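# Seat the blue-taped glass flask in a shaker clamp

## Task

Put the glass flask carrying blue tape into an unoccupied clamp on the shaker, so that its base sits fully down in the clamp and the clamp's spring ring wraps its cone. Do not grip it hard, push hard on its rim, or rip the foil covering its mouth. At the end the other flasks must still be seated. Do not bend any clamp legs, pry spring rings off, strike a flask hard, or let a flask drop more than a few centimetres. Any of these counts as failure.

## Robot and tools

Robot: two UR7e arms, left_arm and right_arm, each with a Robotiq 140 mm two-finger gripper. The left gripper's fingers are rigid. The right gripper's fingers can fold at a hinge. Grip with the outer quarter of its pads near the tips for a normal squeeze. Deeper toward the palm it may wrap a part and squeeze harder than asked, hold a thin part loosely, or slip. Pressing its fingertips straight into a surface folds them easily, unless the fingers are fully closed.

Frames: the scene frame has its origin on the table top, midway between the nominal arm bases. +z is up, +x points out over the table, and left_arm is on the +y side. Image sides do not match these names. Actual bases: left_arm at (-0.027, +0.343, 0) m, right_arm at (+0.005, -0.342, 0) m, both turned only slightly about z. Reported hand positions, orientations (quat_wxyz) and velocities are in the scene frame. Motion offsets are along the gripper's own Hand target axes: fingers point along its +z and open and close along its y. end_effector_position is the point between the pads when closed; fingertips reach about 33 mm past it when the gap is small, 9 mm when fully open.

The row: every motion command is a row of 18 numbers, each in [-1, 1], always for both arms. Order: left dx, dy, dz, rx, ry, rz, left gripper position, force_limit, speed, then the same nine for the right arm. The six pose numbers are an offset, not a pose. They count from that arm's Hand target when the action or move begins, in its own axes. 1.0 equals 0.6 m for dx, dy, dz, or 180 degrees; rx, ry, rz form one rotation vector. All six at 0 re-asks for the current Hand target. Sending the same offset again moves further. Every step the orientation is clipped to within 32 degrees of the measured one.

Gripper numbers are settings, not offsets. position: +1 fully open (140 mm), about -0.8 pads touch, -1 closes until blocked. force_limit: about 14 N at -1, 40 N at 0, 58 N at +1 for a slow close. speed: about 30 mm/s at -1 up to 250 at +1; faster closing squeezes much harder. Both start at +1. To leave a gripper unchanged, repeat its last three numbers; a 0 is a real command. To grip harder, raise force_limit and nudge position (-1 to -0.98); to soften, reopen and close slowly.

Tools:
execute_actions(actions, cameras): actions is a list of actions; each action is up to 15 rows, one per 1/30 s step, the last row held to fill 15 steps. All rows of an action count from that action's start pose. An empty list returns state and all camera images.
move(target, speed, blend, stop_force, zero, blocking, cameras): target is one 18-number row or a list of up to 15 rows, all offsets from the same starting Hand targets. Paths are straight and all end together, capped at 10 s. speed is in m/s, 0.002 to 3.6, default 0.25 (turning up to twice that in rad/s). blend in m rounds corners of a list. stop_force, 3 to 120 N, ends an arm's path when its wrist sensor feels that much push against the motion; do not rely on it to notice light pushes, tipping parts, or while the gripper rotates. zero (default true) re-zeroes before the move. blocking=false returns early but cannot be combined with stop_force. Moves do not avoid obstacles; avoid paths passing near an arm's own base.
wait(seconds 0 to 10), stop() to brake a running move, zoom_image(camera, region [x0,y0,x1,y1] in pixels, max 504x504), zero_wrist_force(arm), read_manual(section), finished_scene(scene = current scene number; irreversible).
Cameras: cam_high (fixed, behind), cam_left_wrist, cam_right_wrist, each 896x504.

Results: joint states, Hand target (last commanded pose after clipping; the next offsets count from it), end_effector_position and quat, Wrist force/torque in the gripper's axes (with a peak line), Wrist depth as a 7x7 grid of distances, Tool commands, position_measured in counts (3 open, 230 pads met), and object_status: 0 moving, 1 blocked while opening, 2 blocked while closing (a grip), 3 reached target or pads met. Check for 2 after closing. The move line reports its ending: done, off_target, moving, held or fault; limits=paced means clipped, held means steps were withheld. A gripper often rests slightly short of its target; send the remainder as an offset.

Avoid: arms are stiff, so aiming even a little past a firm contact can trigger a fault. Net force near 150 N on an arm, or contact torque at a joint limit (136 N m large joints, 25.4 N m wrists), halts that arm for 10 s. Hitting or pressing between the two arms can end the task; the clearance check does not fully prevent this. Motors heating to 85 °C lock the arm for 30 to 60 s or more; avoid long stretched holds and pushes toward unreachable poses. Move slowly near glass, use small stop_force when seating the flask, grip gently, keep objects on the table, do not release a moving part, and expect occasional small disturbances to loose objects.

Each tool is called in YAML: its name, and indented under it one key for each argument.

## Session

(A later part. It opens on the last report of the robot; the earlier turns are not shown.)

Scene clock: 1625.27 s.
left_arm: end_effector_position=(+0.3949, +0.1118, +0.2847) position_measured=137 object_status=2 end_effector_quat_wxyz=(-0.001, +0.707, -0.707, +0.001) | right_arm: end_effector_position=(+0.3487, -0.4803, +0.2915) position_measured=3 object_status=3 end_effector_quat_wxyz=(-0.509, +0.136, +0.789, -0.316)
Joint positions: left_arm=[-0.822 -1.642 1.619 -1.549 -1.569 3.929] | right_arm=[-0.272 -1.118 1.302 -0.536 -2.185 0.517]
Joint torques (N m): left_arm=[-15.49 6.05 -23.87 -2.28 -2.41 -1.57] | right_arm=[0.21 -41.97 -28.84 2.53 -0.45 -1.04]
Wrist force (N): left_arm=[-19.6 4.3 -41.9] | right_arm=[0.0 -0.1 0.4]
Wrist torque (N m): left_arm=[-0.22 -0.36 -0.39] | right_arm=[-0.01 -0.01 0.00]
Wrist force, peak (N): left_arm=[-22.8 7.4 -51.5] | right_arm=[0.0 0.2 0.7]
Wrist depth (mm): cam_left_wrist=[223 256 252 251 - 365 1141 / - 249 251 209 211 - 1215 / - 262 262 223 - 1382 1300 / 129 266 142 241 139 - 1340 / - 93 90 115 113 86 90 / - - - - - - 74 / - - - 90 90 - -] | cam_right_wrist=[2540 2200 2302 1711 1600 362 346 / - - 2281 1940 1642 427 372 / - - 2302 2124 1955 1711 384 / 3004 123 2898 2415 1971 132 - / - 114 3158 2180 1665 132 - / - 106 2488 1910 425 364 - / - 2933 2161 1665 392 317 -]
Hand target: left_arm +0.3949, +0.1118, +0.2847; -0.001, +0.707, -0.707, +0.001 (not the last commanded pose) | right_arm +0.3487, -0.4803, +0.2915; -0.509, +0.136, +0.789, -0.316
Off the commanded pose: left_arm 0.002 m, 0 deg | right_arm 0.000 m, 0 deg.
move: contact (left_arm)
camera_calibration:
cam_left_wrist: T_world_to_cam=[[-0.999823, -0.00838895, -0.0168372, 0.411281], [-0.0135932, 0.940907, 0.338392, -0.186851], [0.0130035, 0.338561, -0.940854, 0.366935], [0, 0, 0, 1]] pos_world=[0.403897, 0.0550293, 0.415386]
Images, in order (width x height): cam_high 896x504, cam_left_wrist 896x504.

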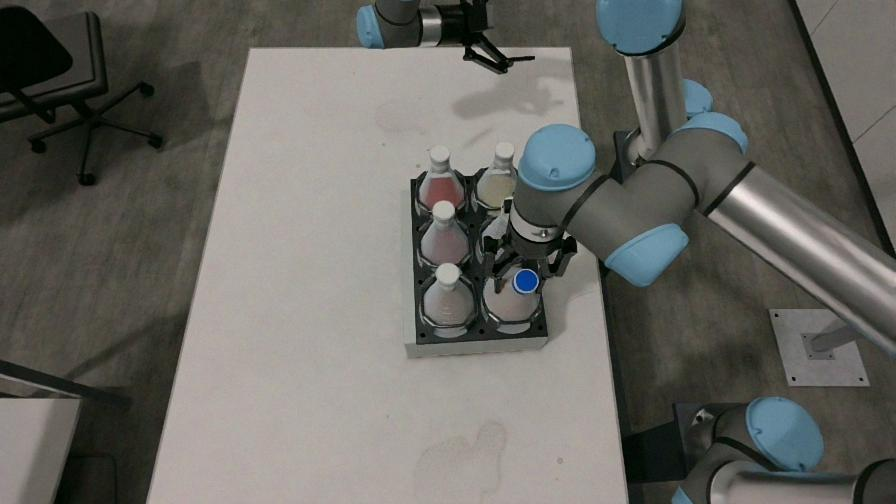

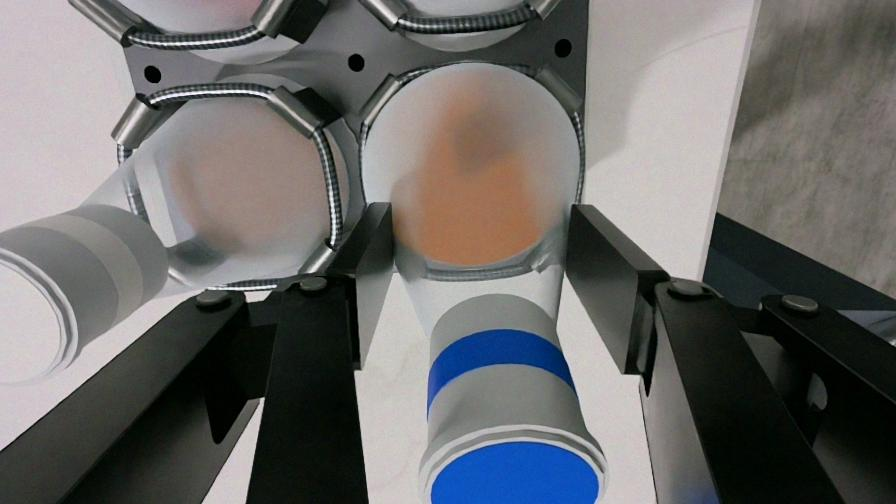

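move:
  target:
    - [0, 0, -0.005, 0, 0, 0, -1, -0.05, -1, 0,0,0,0,0,0,1,1,1]
    - [-0.0067, 0, -0.005, 0, 0, 0, -1, -0.05, -1, 0,0,0,0,0,0,1,1,1]
  speed: 0.02

move:
  target: [-0.0025, 0, 0.013, 0, 0, 0, -1, -0.05, -1, 0,0,0,0,0,0,1,1,1]
  speed: 0.008
  stop_force: 42
  cameras: ["cam_left_wrist", "cam_high"]

zoom_image:
  camera: "cam_left_wrist"
  region: [350, 40, 620, 300]

zoom_image:
  camera: "cam_high"
  region: [470, 235, 560, 345]

Scene clock: 1639.20 s.
left_arm: end_effector_position=(+0.3949, +0.1159, +0.2877) position_measured=137 object_status=2 end_effector_quat_wxyz=(-0.001, +0.707, -0.708, +0.001) | right_arm: end_effector_position=(+0.3487, -0.4803, +0.2915) position_measured=3 object_status=3 end_effector_quat_wxyz=(-0.509, +0.136, +0.789, -0.316)
Joint positions: left_arm=[-0.815 -1.647 1.616 -1.541 -1.569 3.936] | right_arm=[-0.272 -1.118 1.302 -0.536 -2.185 0.517]
Joint torques (N m): left_arm=[-5.49 -15.28 -20.47 -0.58 1.51 -1.08] | right_arm=[0.41 -42.17 -28.71 2.62 -0.39 -1.02]
Wrist force (N): left_arm=[2.9 2.5 -4.1] | right_arm=[0.0 -0.2 0.2]
Wrist torque (N m): left_arm=[-0.28 0.08 -0.31] | right_arm=[-0.04 -0.01 0.00]
Wrist force, peak (N): left_arm=[-19.4 4.6 -42.1] | right_arm=[-0.2 -0.3 0.7]
Wrist depth (mm): cam_left_wrist=[- 259 255 252 253 - 1161 / - 252 258 206 - 1293 1221 / - 265 263 224 226 1340 1256 / 128 249 141 241 138 - 1281 / - 93 90 115 121 - 90 / - - - - - - 74 / - - - 91 93 - -] | cam_right_wrist=[- 2324 2488 1735 1579 363 343 / - - 2260 1838 1825 427 373 / 3470 - 2240 2106 1955 1711 392 / - 122 2346 2464 1866 133 - / - 114 3079 2106 1642 132 - / - 2968 3004 1881 423 367 - / - 2968 2106 1699 388 325 -]
Hand target: left_arm +0.3949, +0.1158, +0.2877; -0.001, +0.707, -0.707, +0.001 | right_arm +0.3487, -0.4803, +0.2915; -0.509, +0.136, +0.789, -0.316
Off the commanded pose: left_arm 0.000 m, 0 deg | right_arm 0.000 m, 0 deg.
move: done

Scene clock: 1640.80 s.
left_arm: end_effector_position=(+0.3949, +0.1174, +0.2798) position_measured=137 object_status=2 end_effector_quat_wxyz=(-0.001, +0.707, -0.707, +0.001) | right_arm: end_effector_position=(+0.3487, -0.4803, +0.2915) position_measured=3 object_status=3 end_effector_quat_wxyz=(-0.509, +0.136, +0.789, -0.316)
Joint positions: left_arm=[-0.813 -1.649 1.637 -1.561 -1.569 3.938] | right_arm=[-0.272 -1.118 1.302 -0.536 -2.185 0.517]
Joint torques (N m): left_arm=[-3.61 -2.93 -22.99 -4.17 -4.86 0.96] | right_arm=[0.83 -41.83 -28.24 2.49 -0.41 -1.11]
Wrist force (N): left_arm=[-28.7 7.6 -47.2] | right_arm=[0.0 0.0 0.5]
Wrist torque (N m): left_arm=[-0.07 -0.47 -0.32] | right_arm=[-0.01 -0.01 -0.01]
Wrist force, peak (N): left_arm=[-29.2 7.9 -47.7] | right_arm=[-0.3 -0.4 0.4]
Wrist depth (mm): cam_left_wrist=[253 251 250 246 243 - 1112 / - 247 245 204 - - 1238 / 413 259 228 225 231 1300 1287 / 126 257 265 245 142 663 1382 / - - 91 - - 86 84 / - - - - 105 - 74 / - - - 95 95 - -] | cam_right_wrist=[- 2070 2260 1747 1549 361 345 / - - 2200 1895 1811 1699 377 / - 2707 2346 2106 1987 1665 394 / - 122 2768 2439 1940 142 - / - 114 3004 2260 1711 132 - / - 106 2566 1895 413 362 - / - 2621 2281 1653 399 326 -]
Hand target: left_arm +0.3950, +0.1174, +0.2799; -0.001, +0.707, -0.707, +0.001 | right_arm +0.3487, -0.4803, +0.2915; -0.509, +0.136, +0.789, -0.316
Off the commanded pose: left_arm 0.000 m, 0 deg | right_arm 0.000 m, 0 deg.
move: contact (left_arm)
camera_calibration:
cam_left_wrist: T_world_to_cam=[[-0.999822, -0.00835097, -0.0169334, 0.411283], [-0.0135929, 0.940832, 0.3386, -0.190543], [0.0131038, 0.33877, -0.940778, 0.360344], [0, 0, 0, 1]] pos_world=[0.403898, 0.06063, 0.410485]
Images, in order (width x height): cam_high 896x504, cam_left_wrist 896x504.

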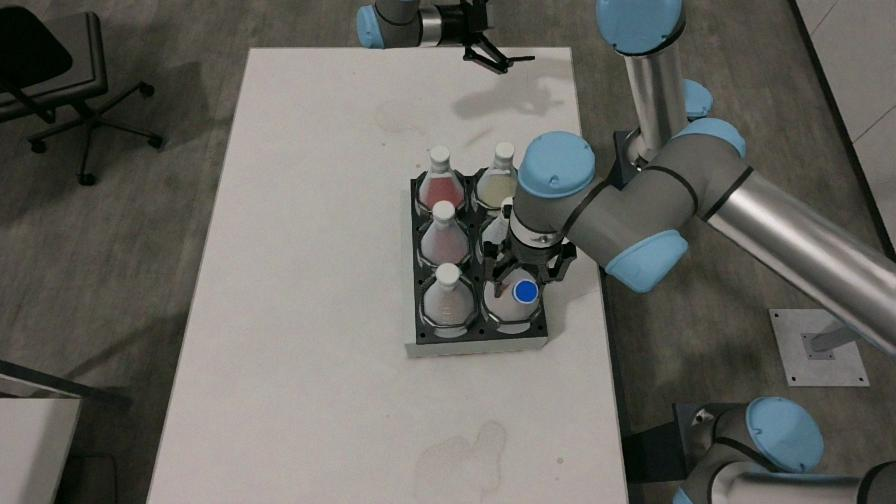

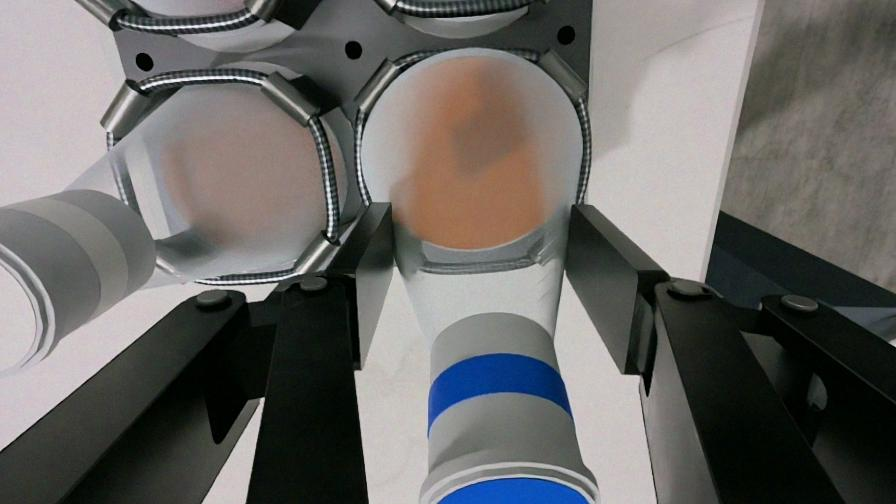

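Scaled by 1.867 from the camera's 896x504 image, which has a finer 1280x720 frame.

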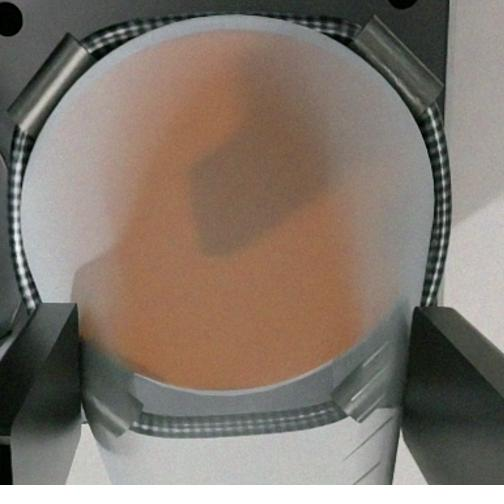

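Scaled by 4.582 from the camera's 896x504 image, which has a finer 1280x720 frame.

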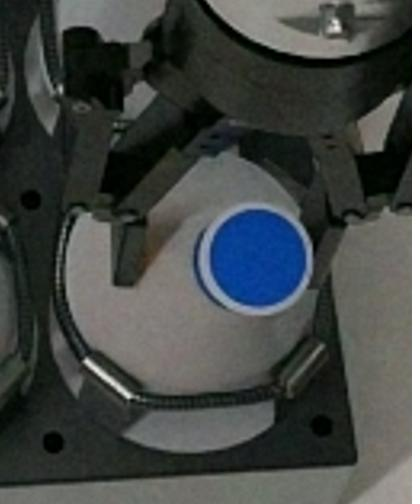

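move:
  target:
    - [0, -0.0067, 0.0017, 0, 0, 0, -1, -0.05, -1, 0,0,0,0,0,0,1,1,1]
    - [0.0008, 0.0067, 0.0033, 0, 0, 0, -1, -0.05, -1, 0,0,0,0,0,0,1,1,1]
    - [0.0017, -0.0067, 0.005, 0, 0, 0, -1, -0.05, -1, 0,0,0,0,0,0,1,1,1]
    - [0.0025, 0, 0.0058, 0, 0, 0, -1, -0.05, -1, 0,0,0,0,0,0,1,1,1]
  speed: 0.03
  stop_force: 55
  zero: false
  cameras: ["cam_left_wrist", "cam_high"]

zoom_image:
  camera: "cam_left_wrist"
  region: [350, 30, 620, 290]

zoom_image:
  camera: "cam_high"
  region: [470, 235, 560, 345]

Scene clock: 1684.53 s.
left_arm: end_effector_position=(+0.3950, +0.1159, +0.2764) position_measured=137 object_status=2 end_effector_quat_wxyz=(-0.001, +0.707, -0.707, +0.001) | right_arm: end_effector_position=(+0.3487, -0.4803, +0.2915) position_measured=3 object_status=3 end_effector_quat_wxyz=(-0.509, +0.136, +0.789, -0.316)
Joint positions: left_arm=[-0.815 -1.647 1.645 -1.57 -1.569 3.936] | right_arm=[-0.272 -1.118 1.302 -0.536 -2.185 0.517]
Joint torques (N m): left_arm=[3.22 -5.09 -33.68 -2.55 -4.79 2.05] | right_arm=[1.32 -41.82 -28.19 2.68 -0.44 -1.21]
Wrist force (N): left_arm=[-14.9 2.3 -18.1] | right_arm=[-0.1 -0.3 0.5]
Wrist torque (N m): left_arm=[0.24 -0.34 -0.54] | right_arm=[-0.07 0.01 0.00]
Wrist force, peak (N): left_arm=[-28.8 7.3 -47.2] | right_arm=[0.0 -0.6 0.4]
Wrist depth (mm): cam_left_wrist=[252 228 245 243 245 - 1151 / - 243 241 205 212 400 1210 / - 254 251 224 218 413 1262 / 128 263 263 239 139 - 1354 / - 93 91 - - 91 91 / - - - - - - 74 / - - - 92 93 - -] | cam_right_wrist=[- 2260 2415 1747 1569 364 346 / - - 2369 1910 1772 435 373 / - - 2415 2070 2053 1687 400 / - 123 2707 2415 1895 142 - / - 114 2933 2142 1811 132 - / - 2898 2488 1971 421 361 - / - 2832 2142 1723 386 326 -]
Hand target: left_arm +0.3950, +0.1159, +0.2764; -0.001, +0.707, -0.707, +0.001 | right_arm +0.3487, -0.4803, +0.2915; -0.509, +0.136, +0.789, -0.316
Off the commanded pose: left_arm 0.000 m, 0 deg | right_arm 0.000 m, 0 deg.
move: done
camera_calibration:
cam_left_wrist: T_world_to_cam=[[-0.999822, -0.00835255, -0.0169339, 0.411213], [-0.0135946, 0.940832, 0.3386, -0.18798], [0.0131038, 0.33877, -0.940778, 0.357653], [0, 0, 0, 1]] pos_world=[0.403898, 0.05913, 0.407085]
Images, in order (width x height): cam_high 896x504, cam_left_wrist 896x504.

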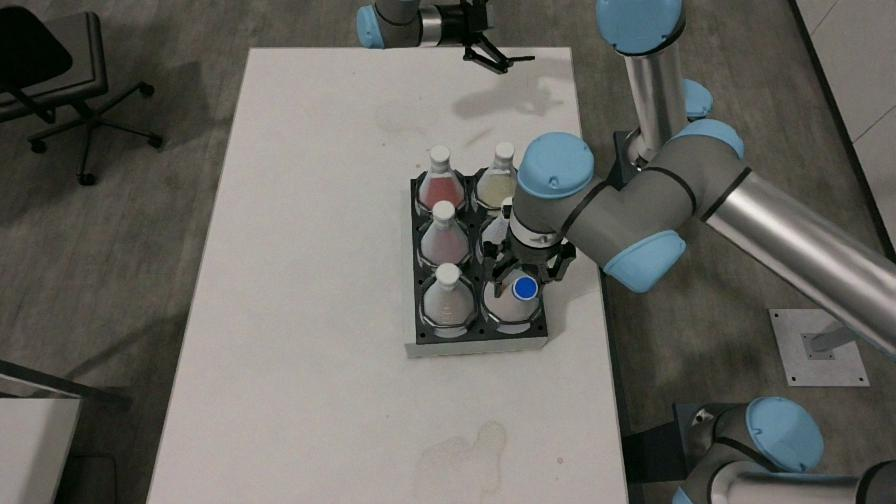

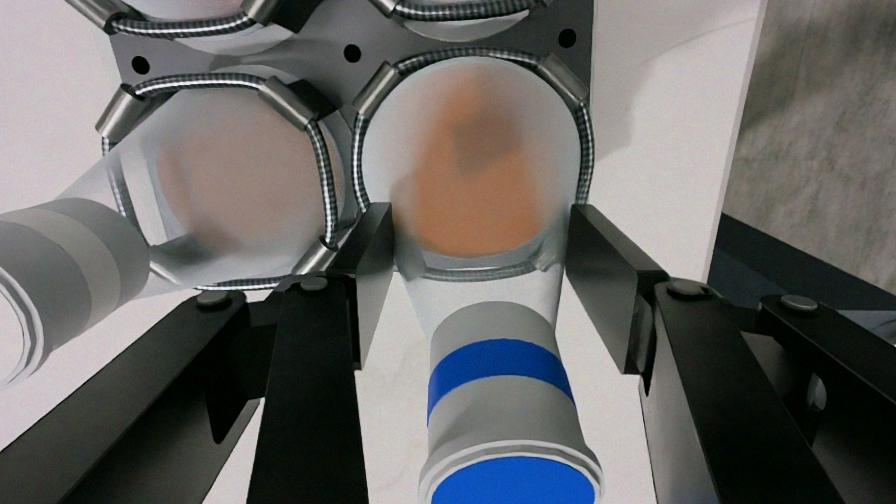

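Scaled by 1.867 from the camera's 896x504 image, which has a finer 1280x720 frame.

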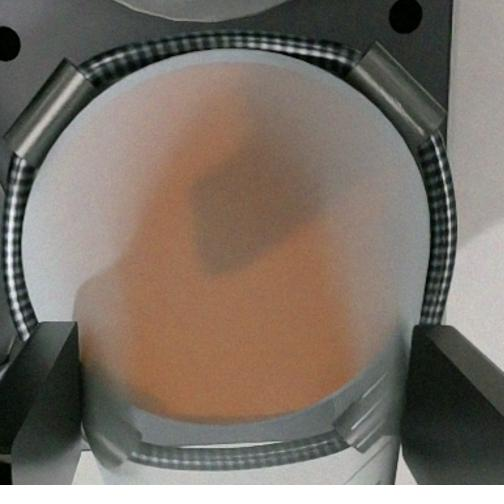

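Scaled by 4.582 from the camera's 896x504 image, which has a finer 1280x720 frame.

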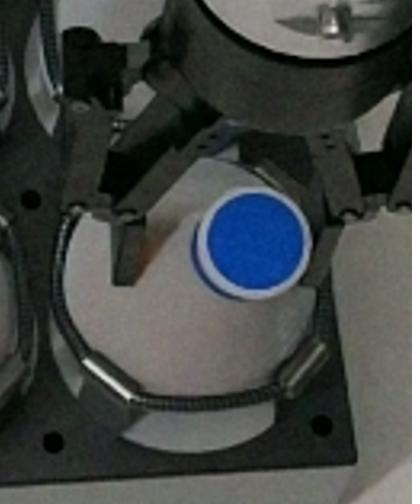

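move:
  target:
    - [0.005, -0.005, 0.006, 0, 0, 0, -1, -0.05, -1, 0,0,0,0,0,0,1,1,1]
    - [0.01, 0.005, 0.0133, 0, 0, 0, -1, -0.05, -1, 0,0,0,0,0,0,1,1,1]
  speed: 0.015
  stop_force: 40
  cameras: ["cam_left_wrist", "cam_high"]

zoom_image:
  camera: "cam_left_wrist"
  region: [350, 30, 620, 290]

zoom_image:
  camera: "cam_high"
  region: [470, 235, 560, 345]

Scene clock: 1695.07 s.
left_arm: end_effector_position=(+0.3920, +0.1099, +0.2684) position_measured=138 object_status=2 end_effector_quat_wxyz=(-0.001, +0.707, -0.707, +0.001) | right_arm: end_effector_position=(+0.3487, -0.4803, +0.2915) position_measured=3 object_status=3 end_effector_quat_wxyz=(-0.509, +0.136, +0.789, -0.316)
Joint positions: left_arm=[-0.829 -1.647 1.664 -1.59 -1.569 3.922] | right_arm=[-0.272 -1.118 1.302 -0.536 -2.185 0.517]
Joint torques (N m): left_arm=[8.41 -16.43 -37.28 1.41 -2.73 1.71] | right_arm=[0.22 -41.43 -28.02 2.7 -0.5 -1.13]
Wrist force (N): left_arm=[1.8 -8.1 2.3] | right_arm=[-0.2 -0.5 0.1]
Wrist torque (N m): left_arm=[0.42 0.05 -0.25] | right_arm=[-0.11 0.04 0.00]
Wrist force, peak (N): left_arm=[-17.0 18.3 -18.3] | right_arm=[0.0 -0.1 0.7]
Wrist depth (mm): cam_left_wrist=[237 200 238 240 235 - 1146 / 377 238 239 211 217 - 1198 / - 247 249 225 231 403 1281 / 131 257 222 238 155 - 1313 / - - 91 111 114 - 84 / - - - 89 88 - 76 / - - - 94 95 - -] | cam_right_wrist=[2488 2180 2707 1760 1600 361 347 / 3079 - 2240 1852 1760 429 373 / - - 2240 2124 1940 1699 397 / - 123 2898 2415 1910 133 450 / - 114 3118 2180 1866 132 - / - 106 2593 1971 418 366 - / - 2678 2324 1687 381 327 -]
Hand target: left_arm +0.3920, +0.1099, +0.2684; -0.001, +0.707, -0.707, +0.001 | right_arm +0.3487, -0.4803, +0.2915; -0.509, +0.136, +0.789, -0.316
Off the commanded pose: left_arm 0.000 m, 0 deg | right_arm 0.000 m, 0 deg.
move: done
camera_calibration:
cam_left_wrist: T_world_to_cam=[[-0.999822, -0.00835276, -0.0169331, 0.408028], [-0.0135933, 0.940864, 0.338511, -0.179633], [0.0131043, 0.338681, -0.94081, 0.352216], [0, 0, 0, 1]] pos_world=[0.400898, 0.0531297, 0.399086]
Images, in order (width x height): cam_high 896x504, cam_left_wrist 896x504.

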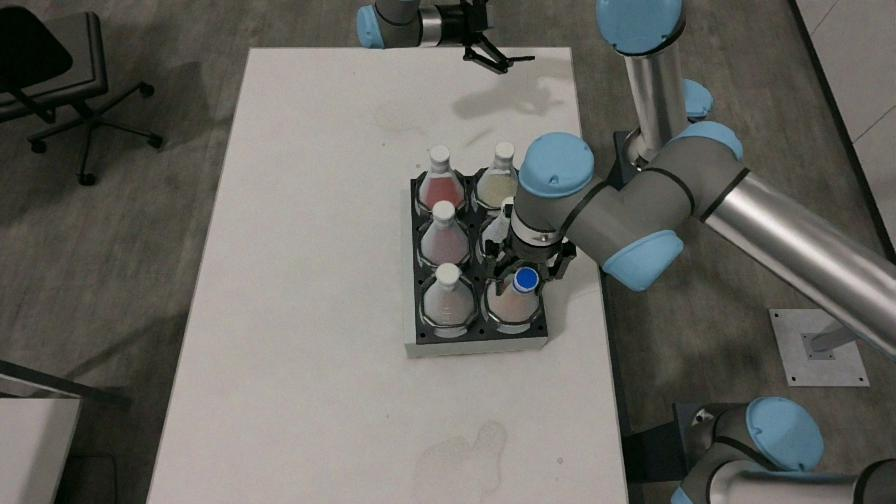

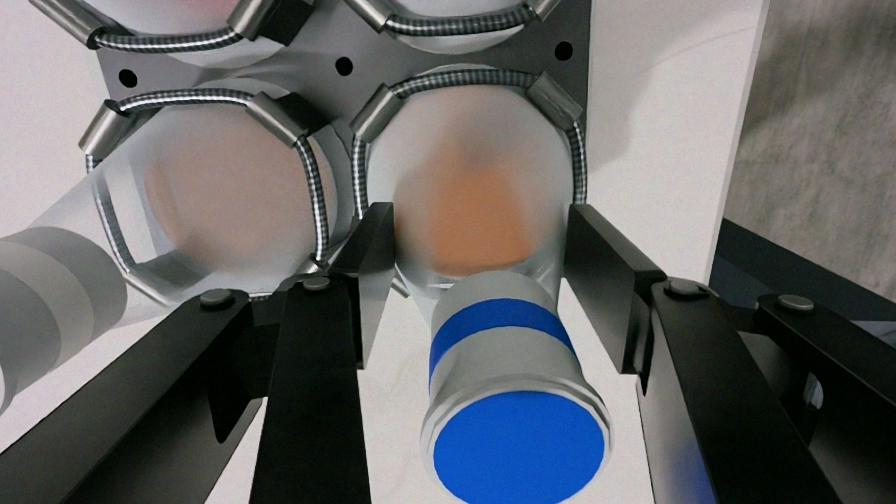

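Scaled by 1.867 from the camera's 896x504 image, which has a finer 1280x720 frame.

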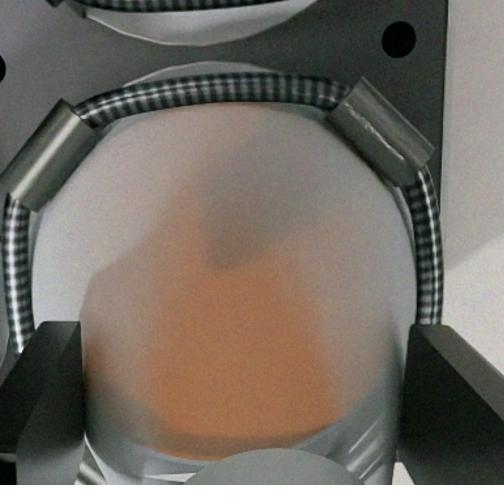

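Scaled by 4.582 from the camera's 896x504 image, which has a finer 1280x720 frame.

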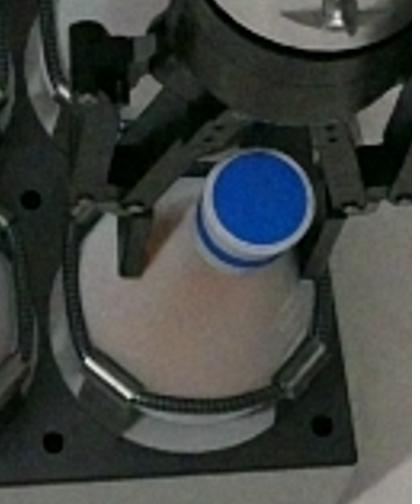

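move:
  target:
    - [0.004, -0.005, 0.003, 0, 0, 0, -1, -0.05, -1, 0,0,0,0,0,0,1,1,1]
    - [0.012, -0.005, 0.013, 0, 0, 0, -1, -0.05, -1, 0,0,0,0,0,0,1,1,1]
  speed: 0.015
  stop_force: 18
  cameras: ["cam_left_wrist", "cam_high"]

zoom_image:
  camera: "cam_high"
  region: [430, 190, 570, 350]

Scene clock: 1712.47 s.
left_arm: end_effector_position=(+0.3950, +0.1027, +0.2606) position_measured=138 object_status=2 end_effector_quat_wxyz=(-0.001, +0.707, -0.707, +0.001) | right_arm: end_effector_position=(+0.3487, -0.4803, +0.2915) position_measured=3 object_status=3 end_effector_quat_wxyz=(-0.509, +0.136, +0.789, -0.316)
Joint positions: left_arm=[-0.835 -1.631 1.67 -1.611 -1.569 3.916] | right_arm=[-0.272 -1.118 1.302 -0.536 -2.185 0.517]
Joint torques (N m): left_arm=[9.03 -32.6 -40.49 -1.17 0.51 1.46] | right_arm=[1.03 -41.58 -29.24 2.68 -0.39 -1.18]
Wrist force (N): left_arm=[0.0 -0.3 3.7] | right_arm=[-0.3 -0.4 0.5]
Wrist torque (N m): left_arm=[-0.20 0.02 -0.21] | right_arm=[-0.07 0.07 0.00]
Wrist force, peak (N): left_arm=[1.9 -8.4 2.6] | right_arm=[-0.4 -0.6 0.6]
Wrist depth (mm): cam_left_wrist=[191 193 226 214 230 358 1136 / - 232 239 220 235 - 1210 / 209 238 235 228 230 398 1232 / 221 251 245 237 136 653 1313 / - - 90 100 103 94 84 / - - - 88 89 - 76 / - - - 93 93 - -] | cam_right_wrist=[- 2180 2369 1723 1610 363 348 / - - 2180 1852 1798 427 372 / - - 2260 2070 2036 454 392 / - 123 2621 2346 1866 142 - / - 114 3158 2219 1559 132 - / - 99 - 1910 428 340 - / - 2898 2088 1735 381 329 -]
Hand target: left_arm +0.3950, +0.1027, +0.2606; -0.001, +0.707, -0.707, +0.001 | right_arm +0.3487, -0.4803, +0.2915; -0.509, +0.136, +0.789, -0.316
Off the commanded pose: left_arm 0.000 m, 0 deg | right_arm 0.000 m, 0 deg.
move: done
camera_calibration:
cam_left_wrist: T_world_to_cam=[[-0.999822, -0.00835255, -0.0169339, 0.410835], [-0.0135946, 0.940832, 0.3386, -0.170211], [0.0131038, 0.33877, -0.940778, 0.347261], [0, 0, 0, 1]] pos_world=[0.403898, 0.04593, 0.391285]
Images, in order (width x height): cam_high 896x504, cam_left_wrist 896x504.

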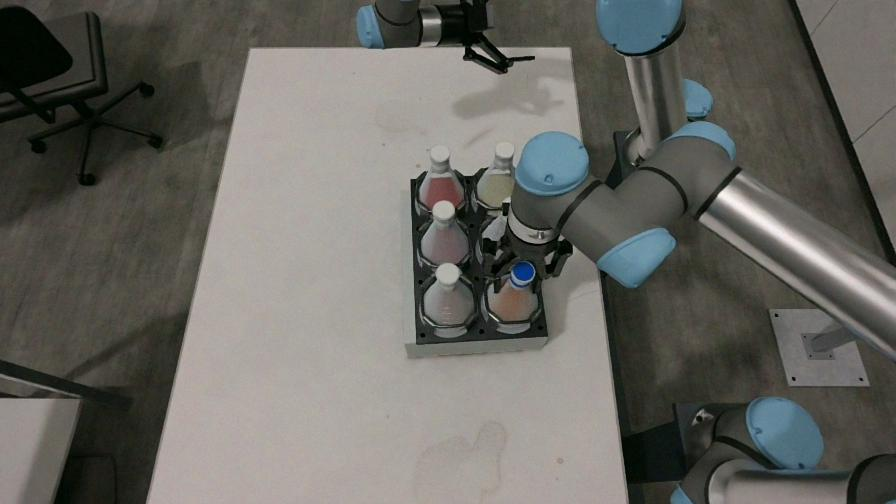

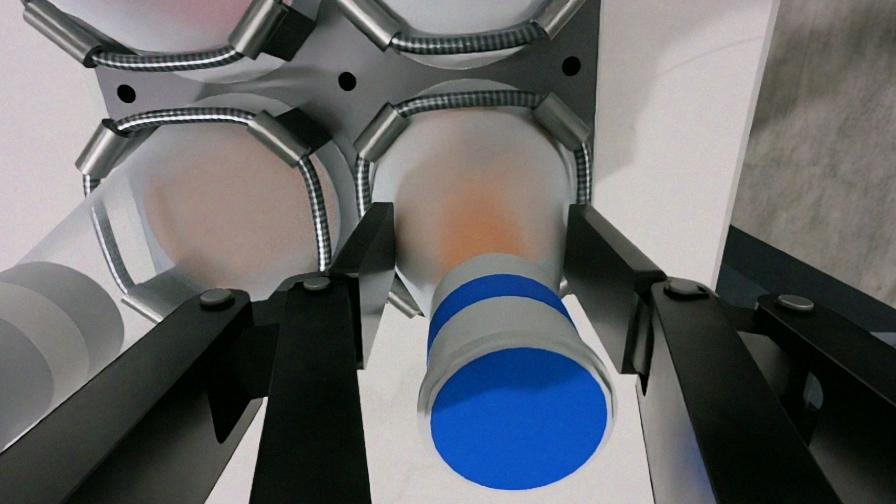

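Scaled by 3.150 from the camera's 896x504 image, which has a finer 1280x720 frame.

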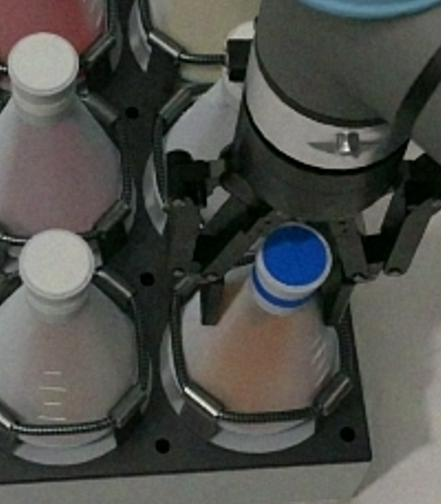

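move:
  target: [0.001, 0, 0.02, 0, 0, 0, -1, -0.05, -1, 0,0,0,0,0,0,1,1,1]
  speed: 0.008
  stop_force: 10
  cameras: ["cam_left_wrist", "cam_high"]

zoom_image:
  camera: "cam_high"
  region: [430, 190, 570, 350]

Scene clock: 1718.70 s.
left_arm: end_effector_position=(+0.3951, +0.1026, +0.2600) position_measured=138 object_status=2 end_effector_quat_wxyz=(-0.001, +0.707, -0.707, +0.001) | right_arm: end_effector_position=(+0.3487, -0.4803, +0.2915) position_measured=3 object_status=3 end_effector_quat_wxyz=(-0.509, +0.136, +0.789, -0.316)
Joint positions: left_arm=[-0.835 -1.631 1.671 -1.614 -1.569 3.916] | right_arm=[-0.272 -1.118 1.302 -0.536 -2.185 0.517]
Joint torques (N m): left_arm=[8.26 -27.59 -37.46 -0.69 1.62 0.94] | right_arm=[1.01 -40.85 -29.19 2.81 -0.41 -1.23]
Wrist force (N): left_arm=[1.6 -1.2 -2.5] | right_arm=[0.0 -0.2 0.4]
Wrist torque (N m): left_arm=[-0.25 -0.01 -0.23] | right_arm=[-0.04 0.00 0.00]
Wrist force, peak (N): left_arm=[3.3 -0.6 -13.7] | right_arm=[-0.2 -0.4 0.8]
Wrist depth (mm): cam_left_wrist=[191 190 225 214 229 - 1141 / - 240 236 220 236 - 1188 / 207 239 239 228 228 - 1238 / - 252 244 235 136 688 1287 / - - 91 96 108 94 83 / - - - 88 89 - 76 / - - - 92 93 - -] | cam_right_wrist=[2933 2161 2737 1676 1559 361 347 / 3004 2737 2240 1895 1772 427 371 / - - 2281 2260 2088 1589 396 / 2593 122 3041 2392 1925 142 - / - 114 3118 2106 1665 132 - / - 100 2540 1940 - 359 - / - 2768 2003 1665 389 329 -]
Hand target: left_arm +0.3951, +0.1026, +0.2600; -0.001, +0.707, -0.707, +0.001 (not the last commanded pose) | right_arm +0.3487, -0.4803, +0.2915; -0.509, +0.136, +0.789, -0.316
Off the commanded pose: left_arm 0.011 m, 0 deg | right_arm 0.000 m, 0 deg.
move: contact (left_arm)
camera_calibration:
cam_left_wrist: T_world_to_cam=[[-0.999816, -0.00835086, -0.0172467, 0.411046], [-0.0136934, 0.940972, 0.338208, -0.169819], [0.0134043, 0.338382, -0.940913, 0.346646], [0, 0, 0, 1]] pos_world=[0.403998, 0.0459287, 0.390687]
Images, in order (width x height): cam_high 896x504, cam_left_wrist 896x504.

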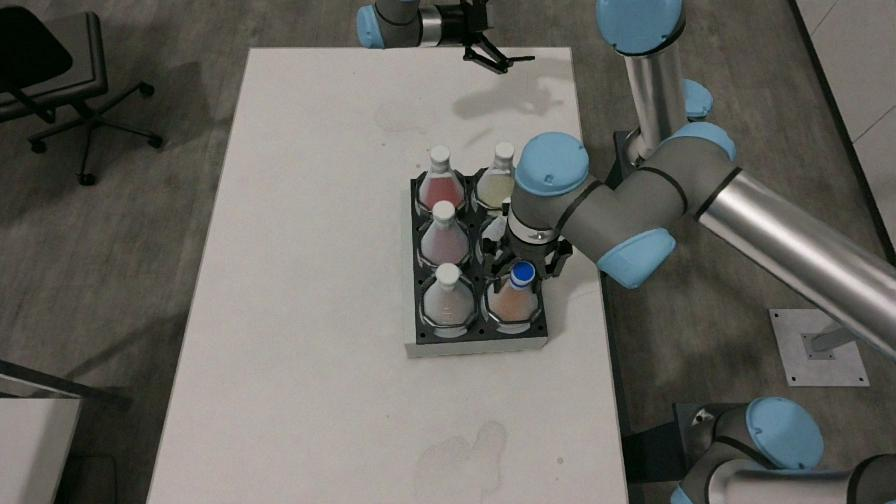

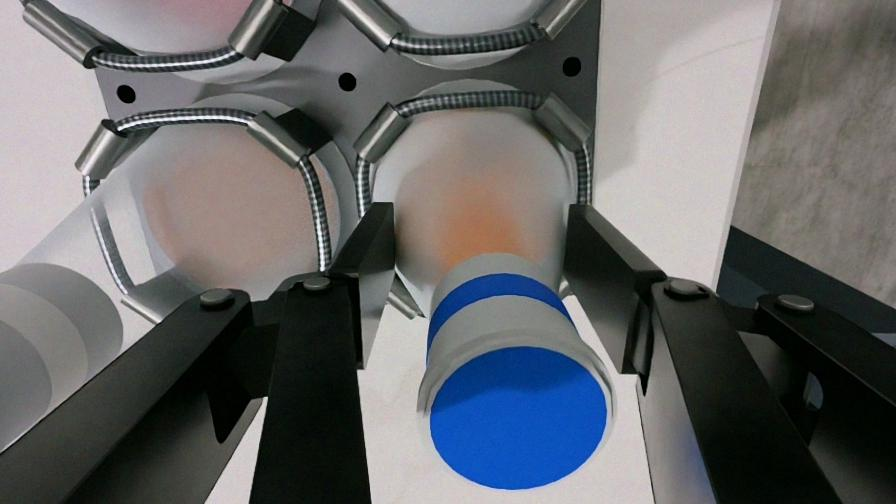

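Scaled by 3.150 from the camera's 896x504 image, which has a finer 1280x720 frame.

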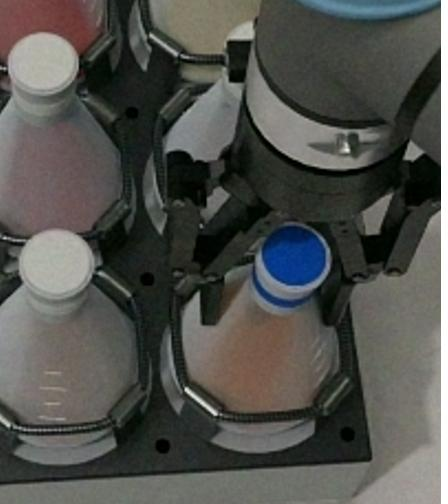

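move:
  target: [0.0005, 0, 0.01, 0, 0, 0, -1, -0.05, -1, 0,0,0,0,0,0,1,1,1]
  speed: 0.005
  stop_force: 18

move:
  target:
    - [0, 0, -0.002, 0, 0, 0, -1, -0.05, -1, 0,0,0,0,0,0,1,1,1]
    - [0, 0, -0.002, 0, 0, 0, 0.28, -1, -0.8, 0,0,0,0,0,0,1,1,1]
  speed: 0.02
  cameras: ["cam_left_wrist", "cam_high"]

zoom_image:
  camera: "cam_high"
  region: [430, 190, 570, 350]

zoom_image:
  camera: "cam_left_wrist"
  region: [320, 60, 640, 400]

Scene clock: 1745.07 s.
left_arm: end_effector_position=(+0.3952, +0.1025, +0.2595) position_measured=138 object_status=2 end_effector_quat_wxyz=(-0.001, +0.707, -0.707, +0.002) | right_arm: end_effector_position=(+0.3487, -0.4803, +0.2915) position_measured=3 object_status=3 end_effector_quat_wxyz=(-0.509, +0.136, +0.789, -0.316)
Joint positions: left_arm=[-0.835 -1.631 1.673 -1.616 -1.569 3.916] | right_arm=[-0.272 -1.118 1.302 -0.536 -2.185 0.517]
Joint torques (N m): left_arm=[5.93 -14.22 -30.27 0.74 1.7 0.53] | right_arm=[0.86 -41.32 -28.13 2.64 -0.33 -1.21]
Wrist force (N): left_arm=[4.8 -0.5 -16.0] | right_arm=[0.1 -0.1 0.4]
Wrist torque (N m): left_arm=[-0.56 0.00 -0.31] | right_arm=[-0.02 -0.04 0.00]
Wrist force, peak (N): left_arm=[6.1 0.1 -26.8] | right_arm=[-0.3 -0.4 0.6]
Wrist depth (mm): cam_left_wrist=[192 215 226 214 229 - 1146 / - 240 239 220 235 - 1177 / 204 238 238 226 224 - 1238 / - 251 245 167 136 - 1300 / - - 90 95 102 91 90 / - - - 87 89 - 76 / - - - 92 92 - -] | cam_right_wrist=[- 2088 2346 1723 1610 362 347 / - - 2200 1881 1811 1699 372 / - - 2200 2124 2019 1772 403 / - 123 2678 2439 1881 133 339 / - 114 3329 2161 1711 124 - / - 3004 2488 1955 456 - - / - 2865 2124 1642 385 327 -]
Hand target: left_arm +0.3952, +0.1025, +0.2595; -0.001, +0.707, -0.707, +0.002 (not the last commanded pose) | right_arm +0.3487, -0.4803, +0.2915; -0.509, +0.136, +0.789, -0.316
Off the commanded pose: left_arm 0.006 m, 0 deg | right_arm 0.000 m, 0 deg.
move: contact (left_arm)

Scene clock: 1746.60 s.
left_arm: end_effector_position=(+0.3952, +0.1025, +0.2608) position_measured=94 object_status=0 end_effector_quat_wxyz=(-0.001, +0.707, -0.707, +0.002) | right_arm: end_effector_position=(+0.3487, -0.4803, +0.2915) position_measured=3 object_status=3 end_effector_quat_wxyz=(-0.509, +0.136, +0.789, -0.316)
Joint positions: left_arm=[-0.835 -1.631 1.67 -1.613 -1.569 3.916] | right_arm=[-0.272 -1.118 1.302 -0.536 -2.185 0.517]
Joint torques (N m): left_arm=[4.47 -31.64 -26.49 -4.62 -0.38 0.13] | right_arm=[0.47 -41.72 -29 2.72 -0.48 -1.19]
Wrist force (N): left_arm=[0.4 -1.1 0.0] | right_arm=[0.0 -0.2 0.3]
Wrist torque (N m): left_arm=[-0.11 0.04 -0.21] | right_arm=[-0.04 0.00 0.00]
Wrist force, peak (N): left_arm=[4.9 -0.6 -16.0] | right_arm=[-0.5 -0.4 0.7]
Wrist depth (mm): cam_left_wrist=[193 214 225 215 230 349 1161 / - 234 239 221 236 - 1204 / - 240 236 - - - 1250 / - 250 139 113 217 131 1333 / - 88 102 85 87 111 - / - - - 92 90 - 88 / - - - 94 - - -] | cam_right_wrist=[- - 1987 1735 1610 363 346 / 2678 - 2302 1881 1798 425 372 / - - 2219 2124 2003 1723 404 / - 122 2649 2346 1785 142 - / - 114 2488 2106 1665 124 - / - 106 2346 1940 426 367 - / - 3004 2142 1687 396 330 -]
Hand target: left_arm +0.3952, +0.1025, +0.2607; -0.001, +0.707, -0.707, +0.002 | right_arm +0.3487, -0.4803, +0.2915; -0.509, +0.136, +0.789, -0.316
Off the commanded pose: left_arm 0.000 m, 0 deg | right_arm 0.000 m, 0 deg.
move: done
camera_calibration:
cam_left_wrist: T_world_to_cam=[[-0.999807, -0.00837951, -0.0177798, 0.411267], [-0.0138932, 0.941154, 0.337692, -0.16972], [0.0139038, 0.337873, -0.941089, 0.347325], [0, 0, 0, 1]] pos_world=[0.404, 0.0458271, 0.391489]
Images, in order (width x height): cam_high 896x504, cam_left_wrist 896x504.

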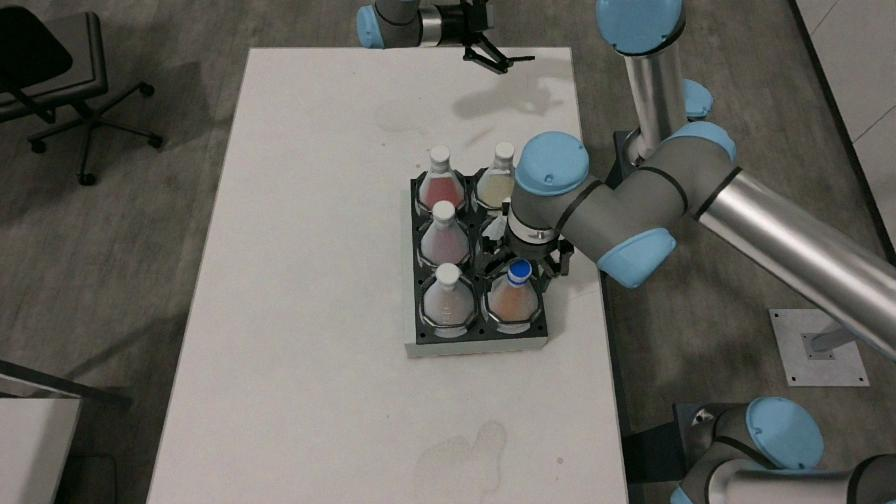

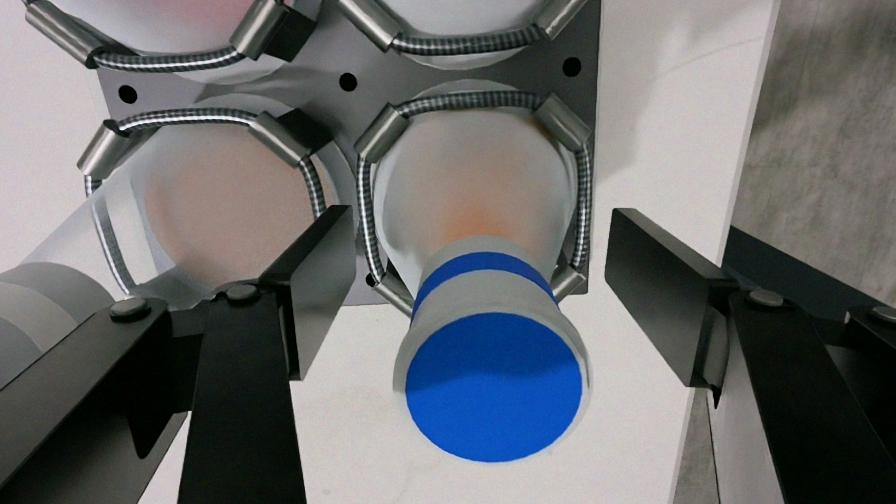

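Scaled by 3.150 from the camera's 896x504 image, which has a finer 1280x720 frame.

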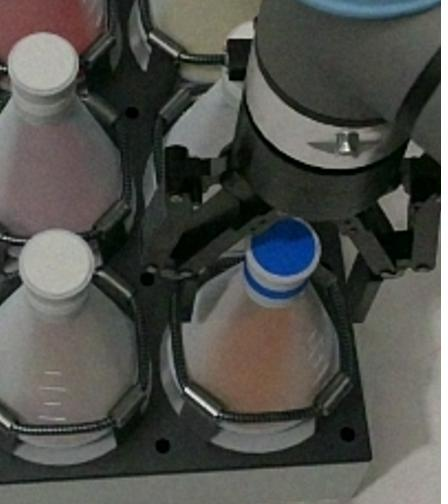

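Scaled by 1.482 from the camera's 896x504 image, which has a finer 1280x720 frame.

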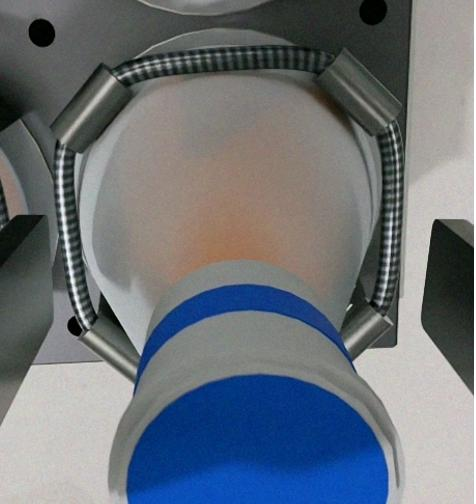

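move:
  target:
    - [0, 0.0, -0.3167, 0, 0, 0, 0.28, -1, -0.8, 0,0,0,0,0,0,1,1,1]
    - [-0.12, 0, -0.35, 0, 0, 0, 0.28, -1, -0.8, 0,0,0,0,0,0,1,1,1]
  speed: 0.2
  blend: 0.02
  cameras: ["cam_left_wrist", "cam_high"]

zoom_image:
  camera: "cam_high"
  region: [400, 130, 570, 350]

zoom_image:
  camera: "cam_left_wrist"
  region: [200, 0, 600, 280]

Scene clock: 1762.90 s.
left_arm: end_effector_position=(+0.3946, +0.1746, +0.4707) position_measured=94 object_status=3 end_effector_quat_wxyz=(-0.001, +0.707, -0.707, +0.002) | right_arm: end_effector_position=(+0.3487, -0.4803, +0.2915) position_measured=3 object_status=3 end_effector_quat_wxyz=(-0.509, +0.136, +0.789, -0.316)
Joint positions: left_arm=[-0.717 -1.59 1.072 -1.057 -1.57 4.033] | right_arm=[-0.272 -1.118 1.302 -0.536 -2.185 0.517]
Joint torques (N m): left_arm=[6.19 -21.31 -12.38 -4.13 -0.01 0.33] | right_arm=[0.53 -40.95 -27.09 2.54 -0.46 -1.28]
Wrist force (N): left_arm=[0.4 -0.8 -0.1] | right_arm=[-0.2 -0.2 0.7]
Wrist torque (N m): left_arm=[-0.07 0.04 -0.21] | right_arm=[-0.04 0.03 0.00]
Wrist force, peak (N): left_arm=[0.7 -1.3 3.0] | right_arm=[-0.2 -0.2 0.8]
Wrist depth (mm): cam_left_wrist=[558 - 381 270 - 1306 1326 / 567 - 419 458 - 1476 1382 / - - - - - 1333 1451 / - - 126 - - 131 535 / - 85 101 - - 111 87 / - - - - - - 88 / - - - - - - -] | cam_right_wrist=[2621 2302 2464 1723 1540 363 344 / - - 2161 1852 1760 421 379 / - 2898 2219 2200 2124 1665 383 / - 122 2540 2540 1940 133 - / - 114 3041 2200 1642 132 - / - 114 2566 1940 425 363 - / - 3079 2124 1653 394 331 -]
Hand target: left_arm +0.3946, +0.1747, +0.4707; -0.001, +0.707, -0.707, +0.002 | right_arm +0.3487, -0.4803, +0.2915; -0.509, +0.136, +0.789, -0.316
Off the commanded pose: left_arm 0.000 m, 0 deg | right_arm 0.000 m, 0 deg.
move: done
camera_calibration:
cam_left_wrist: T_world_to_cam=[[-0.999804, -0.00844368, -0.0179053, 0.415088], [-0.0139928, 0.941229, 0.337479, -0.308436], [0.0140034, 0.337664, -0.941163, 0.520597], [0, 0, 0, 1]] pos_world=[0.403401, 0.118026, 0.60149]
Images, in order (width x height): cam_high 896x504, cam_left_wrist 896x504.

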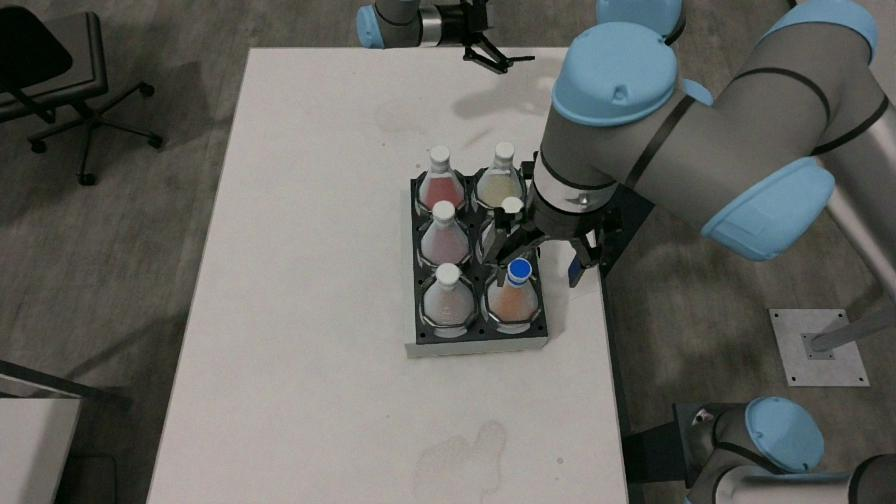

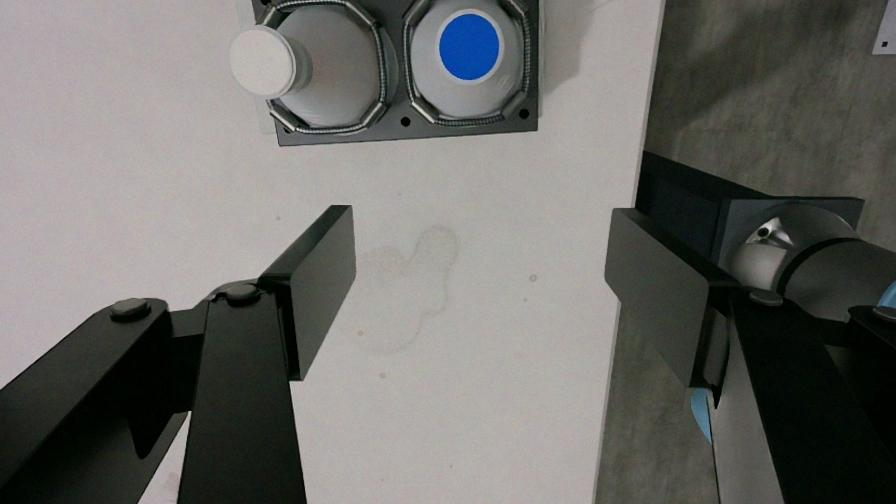

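Scaled by 2.291 from the camera's 896x504 image, which has a finer 1280x720 frame.

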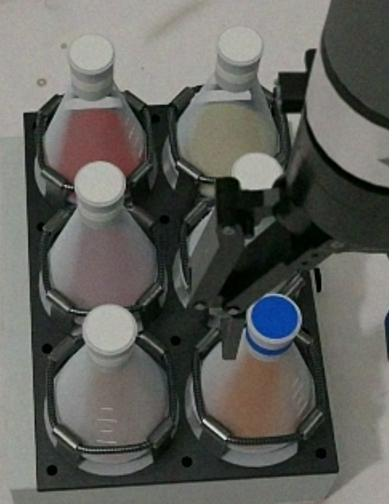

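Scaled by 1.260 from the camera's 896x504 image, which has a finer 1280x720 frame.

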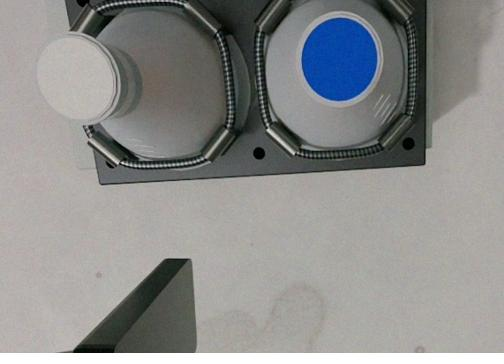

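finished_scene:
  scene: 1

The scene is finished: the task was done.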